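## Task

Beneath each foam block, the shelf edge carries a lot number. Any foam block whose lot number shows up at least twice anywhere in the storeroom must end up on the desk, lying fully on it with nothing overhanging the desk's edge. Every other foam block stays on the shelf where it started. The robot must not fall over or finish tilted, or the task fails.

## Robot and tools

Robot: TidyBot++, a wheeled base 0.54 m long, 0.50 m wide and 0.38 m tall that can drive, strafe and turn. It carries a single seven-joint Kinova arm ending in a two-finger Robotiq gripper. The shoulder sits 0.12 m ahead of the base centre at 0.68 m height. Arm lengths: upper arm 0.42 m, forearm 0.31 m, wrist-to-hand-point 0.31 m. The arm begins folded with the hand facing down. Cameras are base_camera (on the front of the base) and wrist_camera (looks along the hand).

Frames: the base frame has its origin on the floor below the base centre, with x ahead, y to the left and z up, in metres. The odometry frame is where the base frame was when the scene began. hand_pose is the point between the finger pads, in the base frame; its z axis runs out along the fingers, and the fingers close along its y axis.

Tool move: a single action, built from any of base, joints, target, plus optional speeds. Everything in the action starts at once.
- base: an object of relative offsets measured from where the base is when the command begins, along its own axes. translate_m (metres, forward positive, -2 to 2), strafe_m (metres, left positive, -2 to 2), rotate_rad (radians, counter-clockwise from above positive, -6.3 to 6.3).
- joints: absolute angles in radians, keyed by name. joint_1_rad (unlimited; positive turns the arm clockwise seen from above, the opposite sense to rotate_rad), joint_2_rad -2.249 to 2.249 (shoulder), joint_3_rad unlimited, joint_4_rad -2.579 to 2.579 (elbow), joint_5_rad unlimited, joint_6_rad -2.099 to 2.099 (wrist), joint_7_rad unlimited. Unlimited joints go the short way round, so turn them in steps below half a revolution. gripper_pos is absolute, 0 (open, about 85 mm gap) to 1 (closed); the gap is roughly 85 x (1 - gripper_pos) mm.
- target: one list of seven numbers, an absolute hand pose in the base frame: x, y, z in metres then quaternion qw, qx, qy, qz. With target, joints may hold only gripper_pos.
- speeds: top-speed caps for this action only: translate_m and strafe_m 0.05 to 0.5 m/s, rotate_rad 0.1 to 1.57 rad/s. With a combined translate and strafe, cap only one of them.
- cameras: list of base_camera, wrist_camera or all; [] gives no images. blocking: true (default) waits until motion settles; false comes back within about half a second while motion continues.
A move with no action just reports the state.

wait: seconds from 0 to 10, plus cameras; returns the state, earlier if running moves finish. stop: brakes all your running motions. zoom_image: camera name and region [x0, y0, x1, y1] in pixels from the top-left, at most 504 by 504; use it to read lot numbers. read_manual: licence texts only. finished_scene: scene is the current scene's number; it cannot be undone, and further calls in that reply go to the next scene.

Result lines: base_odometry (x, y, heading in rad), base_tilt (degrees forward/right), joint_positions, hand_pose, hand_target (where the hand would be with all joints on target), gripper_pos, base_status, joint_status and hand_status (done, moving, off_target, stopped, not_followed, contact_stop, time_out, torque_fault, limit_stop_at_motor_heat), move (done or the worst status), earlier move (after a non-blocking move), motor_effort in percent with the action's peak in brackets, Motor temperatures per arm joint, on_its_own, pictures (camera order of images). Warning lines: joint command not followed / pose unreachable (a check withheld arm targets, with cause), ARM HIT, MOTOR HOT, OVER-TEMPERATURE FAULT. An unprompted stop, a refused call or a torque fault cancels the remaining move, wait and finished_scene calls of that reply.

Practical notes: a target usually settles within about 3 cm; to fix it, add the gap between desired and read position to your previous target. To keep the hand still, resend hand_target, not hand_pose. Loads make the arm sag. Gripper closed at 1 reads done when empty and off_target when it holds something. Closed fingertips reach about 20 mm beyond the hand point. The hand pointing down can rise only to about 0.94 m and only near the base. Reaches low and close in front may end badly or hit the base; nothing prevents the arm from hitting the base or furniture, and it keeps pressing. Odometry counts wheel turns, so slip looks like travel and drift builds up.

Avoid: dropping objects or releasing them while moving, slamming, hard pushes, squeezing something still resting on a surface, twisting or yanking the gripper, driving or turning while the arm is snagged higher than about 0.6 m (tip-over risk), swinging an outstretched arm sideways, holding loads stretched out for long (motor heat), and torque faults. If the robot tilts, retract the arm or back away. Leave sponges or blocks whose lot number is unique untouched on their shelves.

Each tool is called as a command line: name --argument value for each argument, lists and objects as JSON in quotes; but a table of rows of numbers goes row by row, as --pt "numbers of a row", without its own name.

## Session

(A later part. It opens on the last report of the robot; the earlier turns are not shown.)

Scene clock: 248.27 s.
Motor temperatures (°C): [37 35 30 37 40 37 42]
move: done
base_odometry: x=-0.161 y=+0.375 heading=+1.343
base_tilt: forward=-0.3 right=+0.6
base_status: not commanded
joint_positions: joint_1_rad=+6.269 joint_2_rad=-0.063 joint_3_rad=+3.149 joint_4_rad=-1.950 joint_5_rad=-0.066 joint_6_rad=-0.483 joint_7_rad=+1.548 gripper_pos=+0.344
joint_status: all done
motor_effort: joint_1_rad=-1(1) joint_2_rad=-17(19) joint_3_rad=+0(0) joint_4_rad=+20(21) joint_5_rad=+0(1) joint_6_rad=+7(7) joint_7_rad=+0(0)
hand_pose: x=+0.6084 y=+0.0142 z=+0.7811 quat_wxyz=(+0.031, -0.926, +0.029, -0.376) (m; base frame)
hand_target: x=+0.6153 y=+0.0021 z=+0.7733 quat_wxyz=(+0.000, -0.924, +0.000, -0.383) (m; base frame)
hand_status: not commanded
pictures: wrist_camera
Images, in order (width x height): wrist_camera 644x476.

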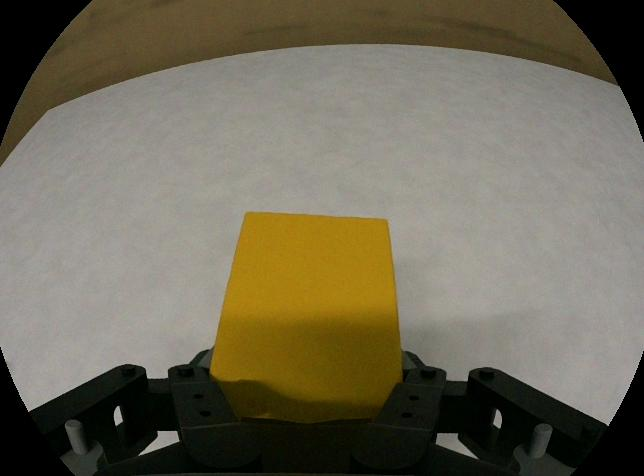

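move --joints '{"joint_2_rad":-0.01,"joint_6_rad":-0.41}' --cameras '[]'

move --joints '{"joint_2_rad":0.02}' --cameras '[]'

move --joints '{"joint_2_rad":0.045}' --cameras '["wrist_camera"]'

Scene clock: 249.13 s.
Motor temperatures (°C): [37 35 30 37 40 37 42]
move: done
base_odometry: x=-0.161 y=+0.375 heading=+1.343
base_tilt: forward=-0.3 right=+0.6
base_status: not commanded
joint_positions: joint_1_rad=+6.269 joint_2_rad=-0.028 joint_3_rad=+3.149 joint_4_rad=-1.950 joint_5_rad=-0.066 joint_6_rad=-0.463 joint_7_rad=+1.548 gripper_pos=+0.344
joint_status: all done
motor_effort: joint_1_rad=+0(1) joint_2_rad=-18(20) joint_3_rad=+0(1) joint_4_rad=+19(21) joint_5_rad=+0(1) joint_6_rad=+6(8) joint_7_rad=+0(1)
hand_pose: x=+0.6160 y=+0.0139 z=+0.7682 quat_wxyz=(+0.030, -0.929, +0.029, -0.369) (m; base frame)
hand_target: x=+0.6227 y=+0.0021 z=+0.7601 quat_wxyz=(+0.000, -0.927, +0.000, -0.376) (m; base frame)
hand_status: not commanded
pictures: none
No camera images: "cameras" was empty.

Scene clock: 249.87 s.
Motor temperatures (°C): [37 35 30 37 40 37 42]
move: done
base_odometry: x=-0.161 y=+0.375 heading=+1.343
base_tilt: forward=-0.3 right=+0.6
base_status: not commanded
joint_positions: joint_1_rad=+6.269 joint_2_rad=+0.001 joint_3_rad=+3.149 joint_4_rad=-1.950 joint_5_rad=-0.066 joint_6_rad=-0.463 joint_7_rad=+1.548 gripper_pos=+0.344
joint_status: all done
motor_effort: joint_1_rad=+0(1) joint_2_rad=-19(20) joint_3_rad=+0(0) joint_4_rad=+19(21) joint_5_rad=+0(1) joint_6_rad=+6(7) joint_7_rad=+0(1)
hand_pose: x=+0.6183 y=+0.0139 z=+0.7536 quat_wxyz=(+0.030, -0.934, +0.030, -0.355) (m; base frame)
hand_target: x=+0.6248 y=+0.0021 z=+0.7450 quat_wxyz=(+0.000, -0.932, +0.000, -0.362) (m; base frame)
hand_status: not commanded
pictures: none
No camera images: "cameras" was empty.

Scene clock: 251.30 s.
Motor temperatures (°C): [37 35 30 37 40 37 42]
move: done
base_odometry: x=-0.161 y=+0.375 heading=+1.343
base_tilt: forward=-0.3 right=+0.6
base_status: not commanded
joint_positions: joint_1_rad=+6.269 joint_2_rad=+0.014 joint_3_rad=+3.149 joint_4_rad=-1.950 joint_5_rad=-0.066 joint_6_rad=-0.462 joint_7_rad=+1.548 gripper_pos=+0.344
joint_status: all done
motor_effort: joint_1_rad=+0(1) joint_2_rad=-15(20) joint_3_rad=+0(1) joint_4_rad=+19(20) joint_5_rad=+0(1) joint_6_rad=+6(6) joint_7_rad=+0(1)
hand_pose: x=+0.6195 y=+0.0140 z=+0.7474 quat_wxyz=(+0.029, -0.936, +0.030, -0.350) (m; base frame)
hand_target: x=+0.6262 y=+0.0021 z=+0.7323 quat_wxyz=(+0.000, -0.936, +0.000, -0.351) (m; base frame)
hand_status: not commanded
pictures: wrist_camera
Images, in order (width x height): wrist_camera 644x476.

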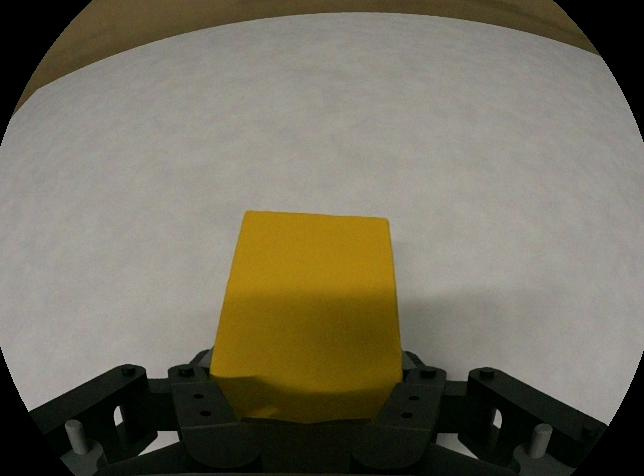

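move --joints '{"gripper_pos":0.1}' --cameras '[]'

move --joints '{"gripper_pos":0,"joint_2_rad":-0.05}' --cameras '[]'

move --base '{"translate_m":-0.4}' --joints '{"joint_2_rad":-0.7,"joint_4_rad":-2.2,"joint_6_rad":-0.3}' --cameras '["wrist_camera"]'

Scene clock: 252.10 s.
Motor temperatures (°C): [37 35 30 37 40 37 42]
move: done
base_odometry: x=-0.161 y=+0.375 heading=+1.343
base_tilt: forward=-0.3 right=+0.6
base_status: not commanded
joint_positions: joint_1_rad=+6.269 joint_2_rad=+0.025 joint_3_rad=+3.149 joint_4_rad=-1.950 joint_5_rad=-0.066 joint_6_rad=-0.460 joint_7_rad=+1.548 gripper_pos=+0.100
joint_status: all done
motor_effort: joint_1_rad=-1(1) joint_2_rad=-19(20) joint_3_rad=+0(1) joint_4_rad=+19(20) joint_5_rad=+0(1) joint_6_rad=+6(7) joint_7_rad=+0(0)
hand_pose: x=+0.6206 y=+0.0140 z=+0.7419 quat_wxyz=(+0.029, -0.938, +0.030, -0.345) (m; base frame)
hand_target: x=+0.6262 y=+0.0021 z=+0.7323 quat_wxyz=(+0.000, -0.936, +0.000, -0.351) (m; base frame)
hand_status: not commanded
pictures: none
No camera images: "cameras" was empty.

Scene clock: 253.03 s.
Motor temperatures (°C): [37 35 30 37 40 37 42]
move: done
base_odometry: x=-0.161 y=+0.375 heading=+1.343
base_tilt: forward=-0.3 right=+0.6
base_status: not commanded
joint_positions: joint_1_rad=+6.269 joint_2_rad=-0.052 joint_3_rad=+3.149 joint_4_rad=-1.950 joint_5_rad=-0.066 joint_6_rad=-0.460 joint_7_rad=+1.548 gripper_pos=+0.000
joint_status: all done
motor_effort: joint_1_rad=-1(1) joint_2_rad=-17(22) joint_3_rad=+0(0) joint_4_rad=+20(21) joint_5_rad=+0(1) joint_6_rad=+6(6) joint_7_rad=+0(0)
hand_pose: x=+0.6145 y=+0.0139 z=+0.7805 quat_wxyz=(+0.031, -0.924, +0.029, -0.381) (m; base frame)
hand_target: x=+0.6191 y=+0.0021 z=+0.7802 quat_wxyz=(+0.000, -0.919, +0.000, -0.395) (m; base frame)
hand_status: not commanded
pictures: none
No camera images: "cameras" was empty.

Scene clock: 255.33 s.
Motor temperatures (°C): [37 35 30 37 40 37 42]
move: done
base_odometry: x=-0.252 y=-0.015 heading=+1.342
base_tilt: forward=-0.4 right=+0.6
base_status: done
joint_positions: joint_1_rad=+6.270 joint_2_rad=-0.699 joint_3_rad=+3.149 joint_4_rad=-2.167 joint_5_rad=-0.066 joint_6_rad=-0.356 joint_7_rad=+1.548 gripper_pos=+0.000
joint_status: all done
motor_effort: joint_1_rad=+0(2) joint_2_rad=+1(21) joint_3_rad=+1(2) joint_4_rad=+22(23) joint_5_rad=+0(1) joint_6_rad=+8(9) joint_7_rad=+0(1)
hand_pose: x=+0.4623 y=+0.0101 z=+0.9583 quat_wxyz=(+0.039, -0.790, +0.024, -0.611) (m; base frame)
hand_target: x=+0.4646 y=+0.0020 z=+0.9551 quat_wxyz=(+0.000, -0.783, -0.001, -0.622) (m; base frame)
hand_status: not commanded
pictures: wrist_camera
Images, in order (width x height): wrist_camera 644x476.

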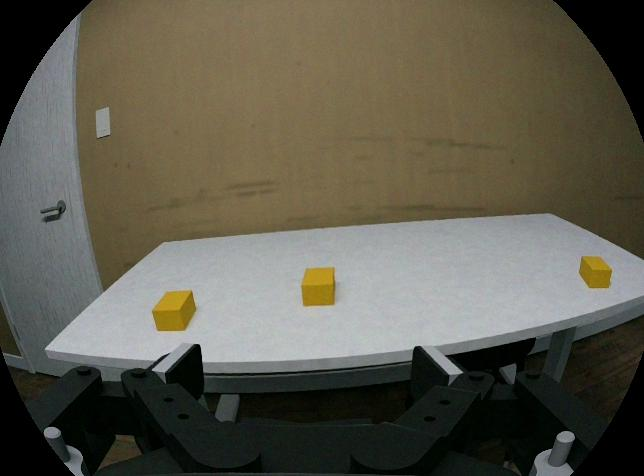

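finished_scene --scene 2

The scene is finished: the task was done.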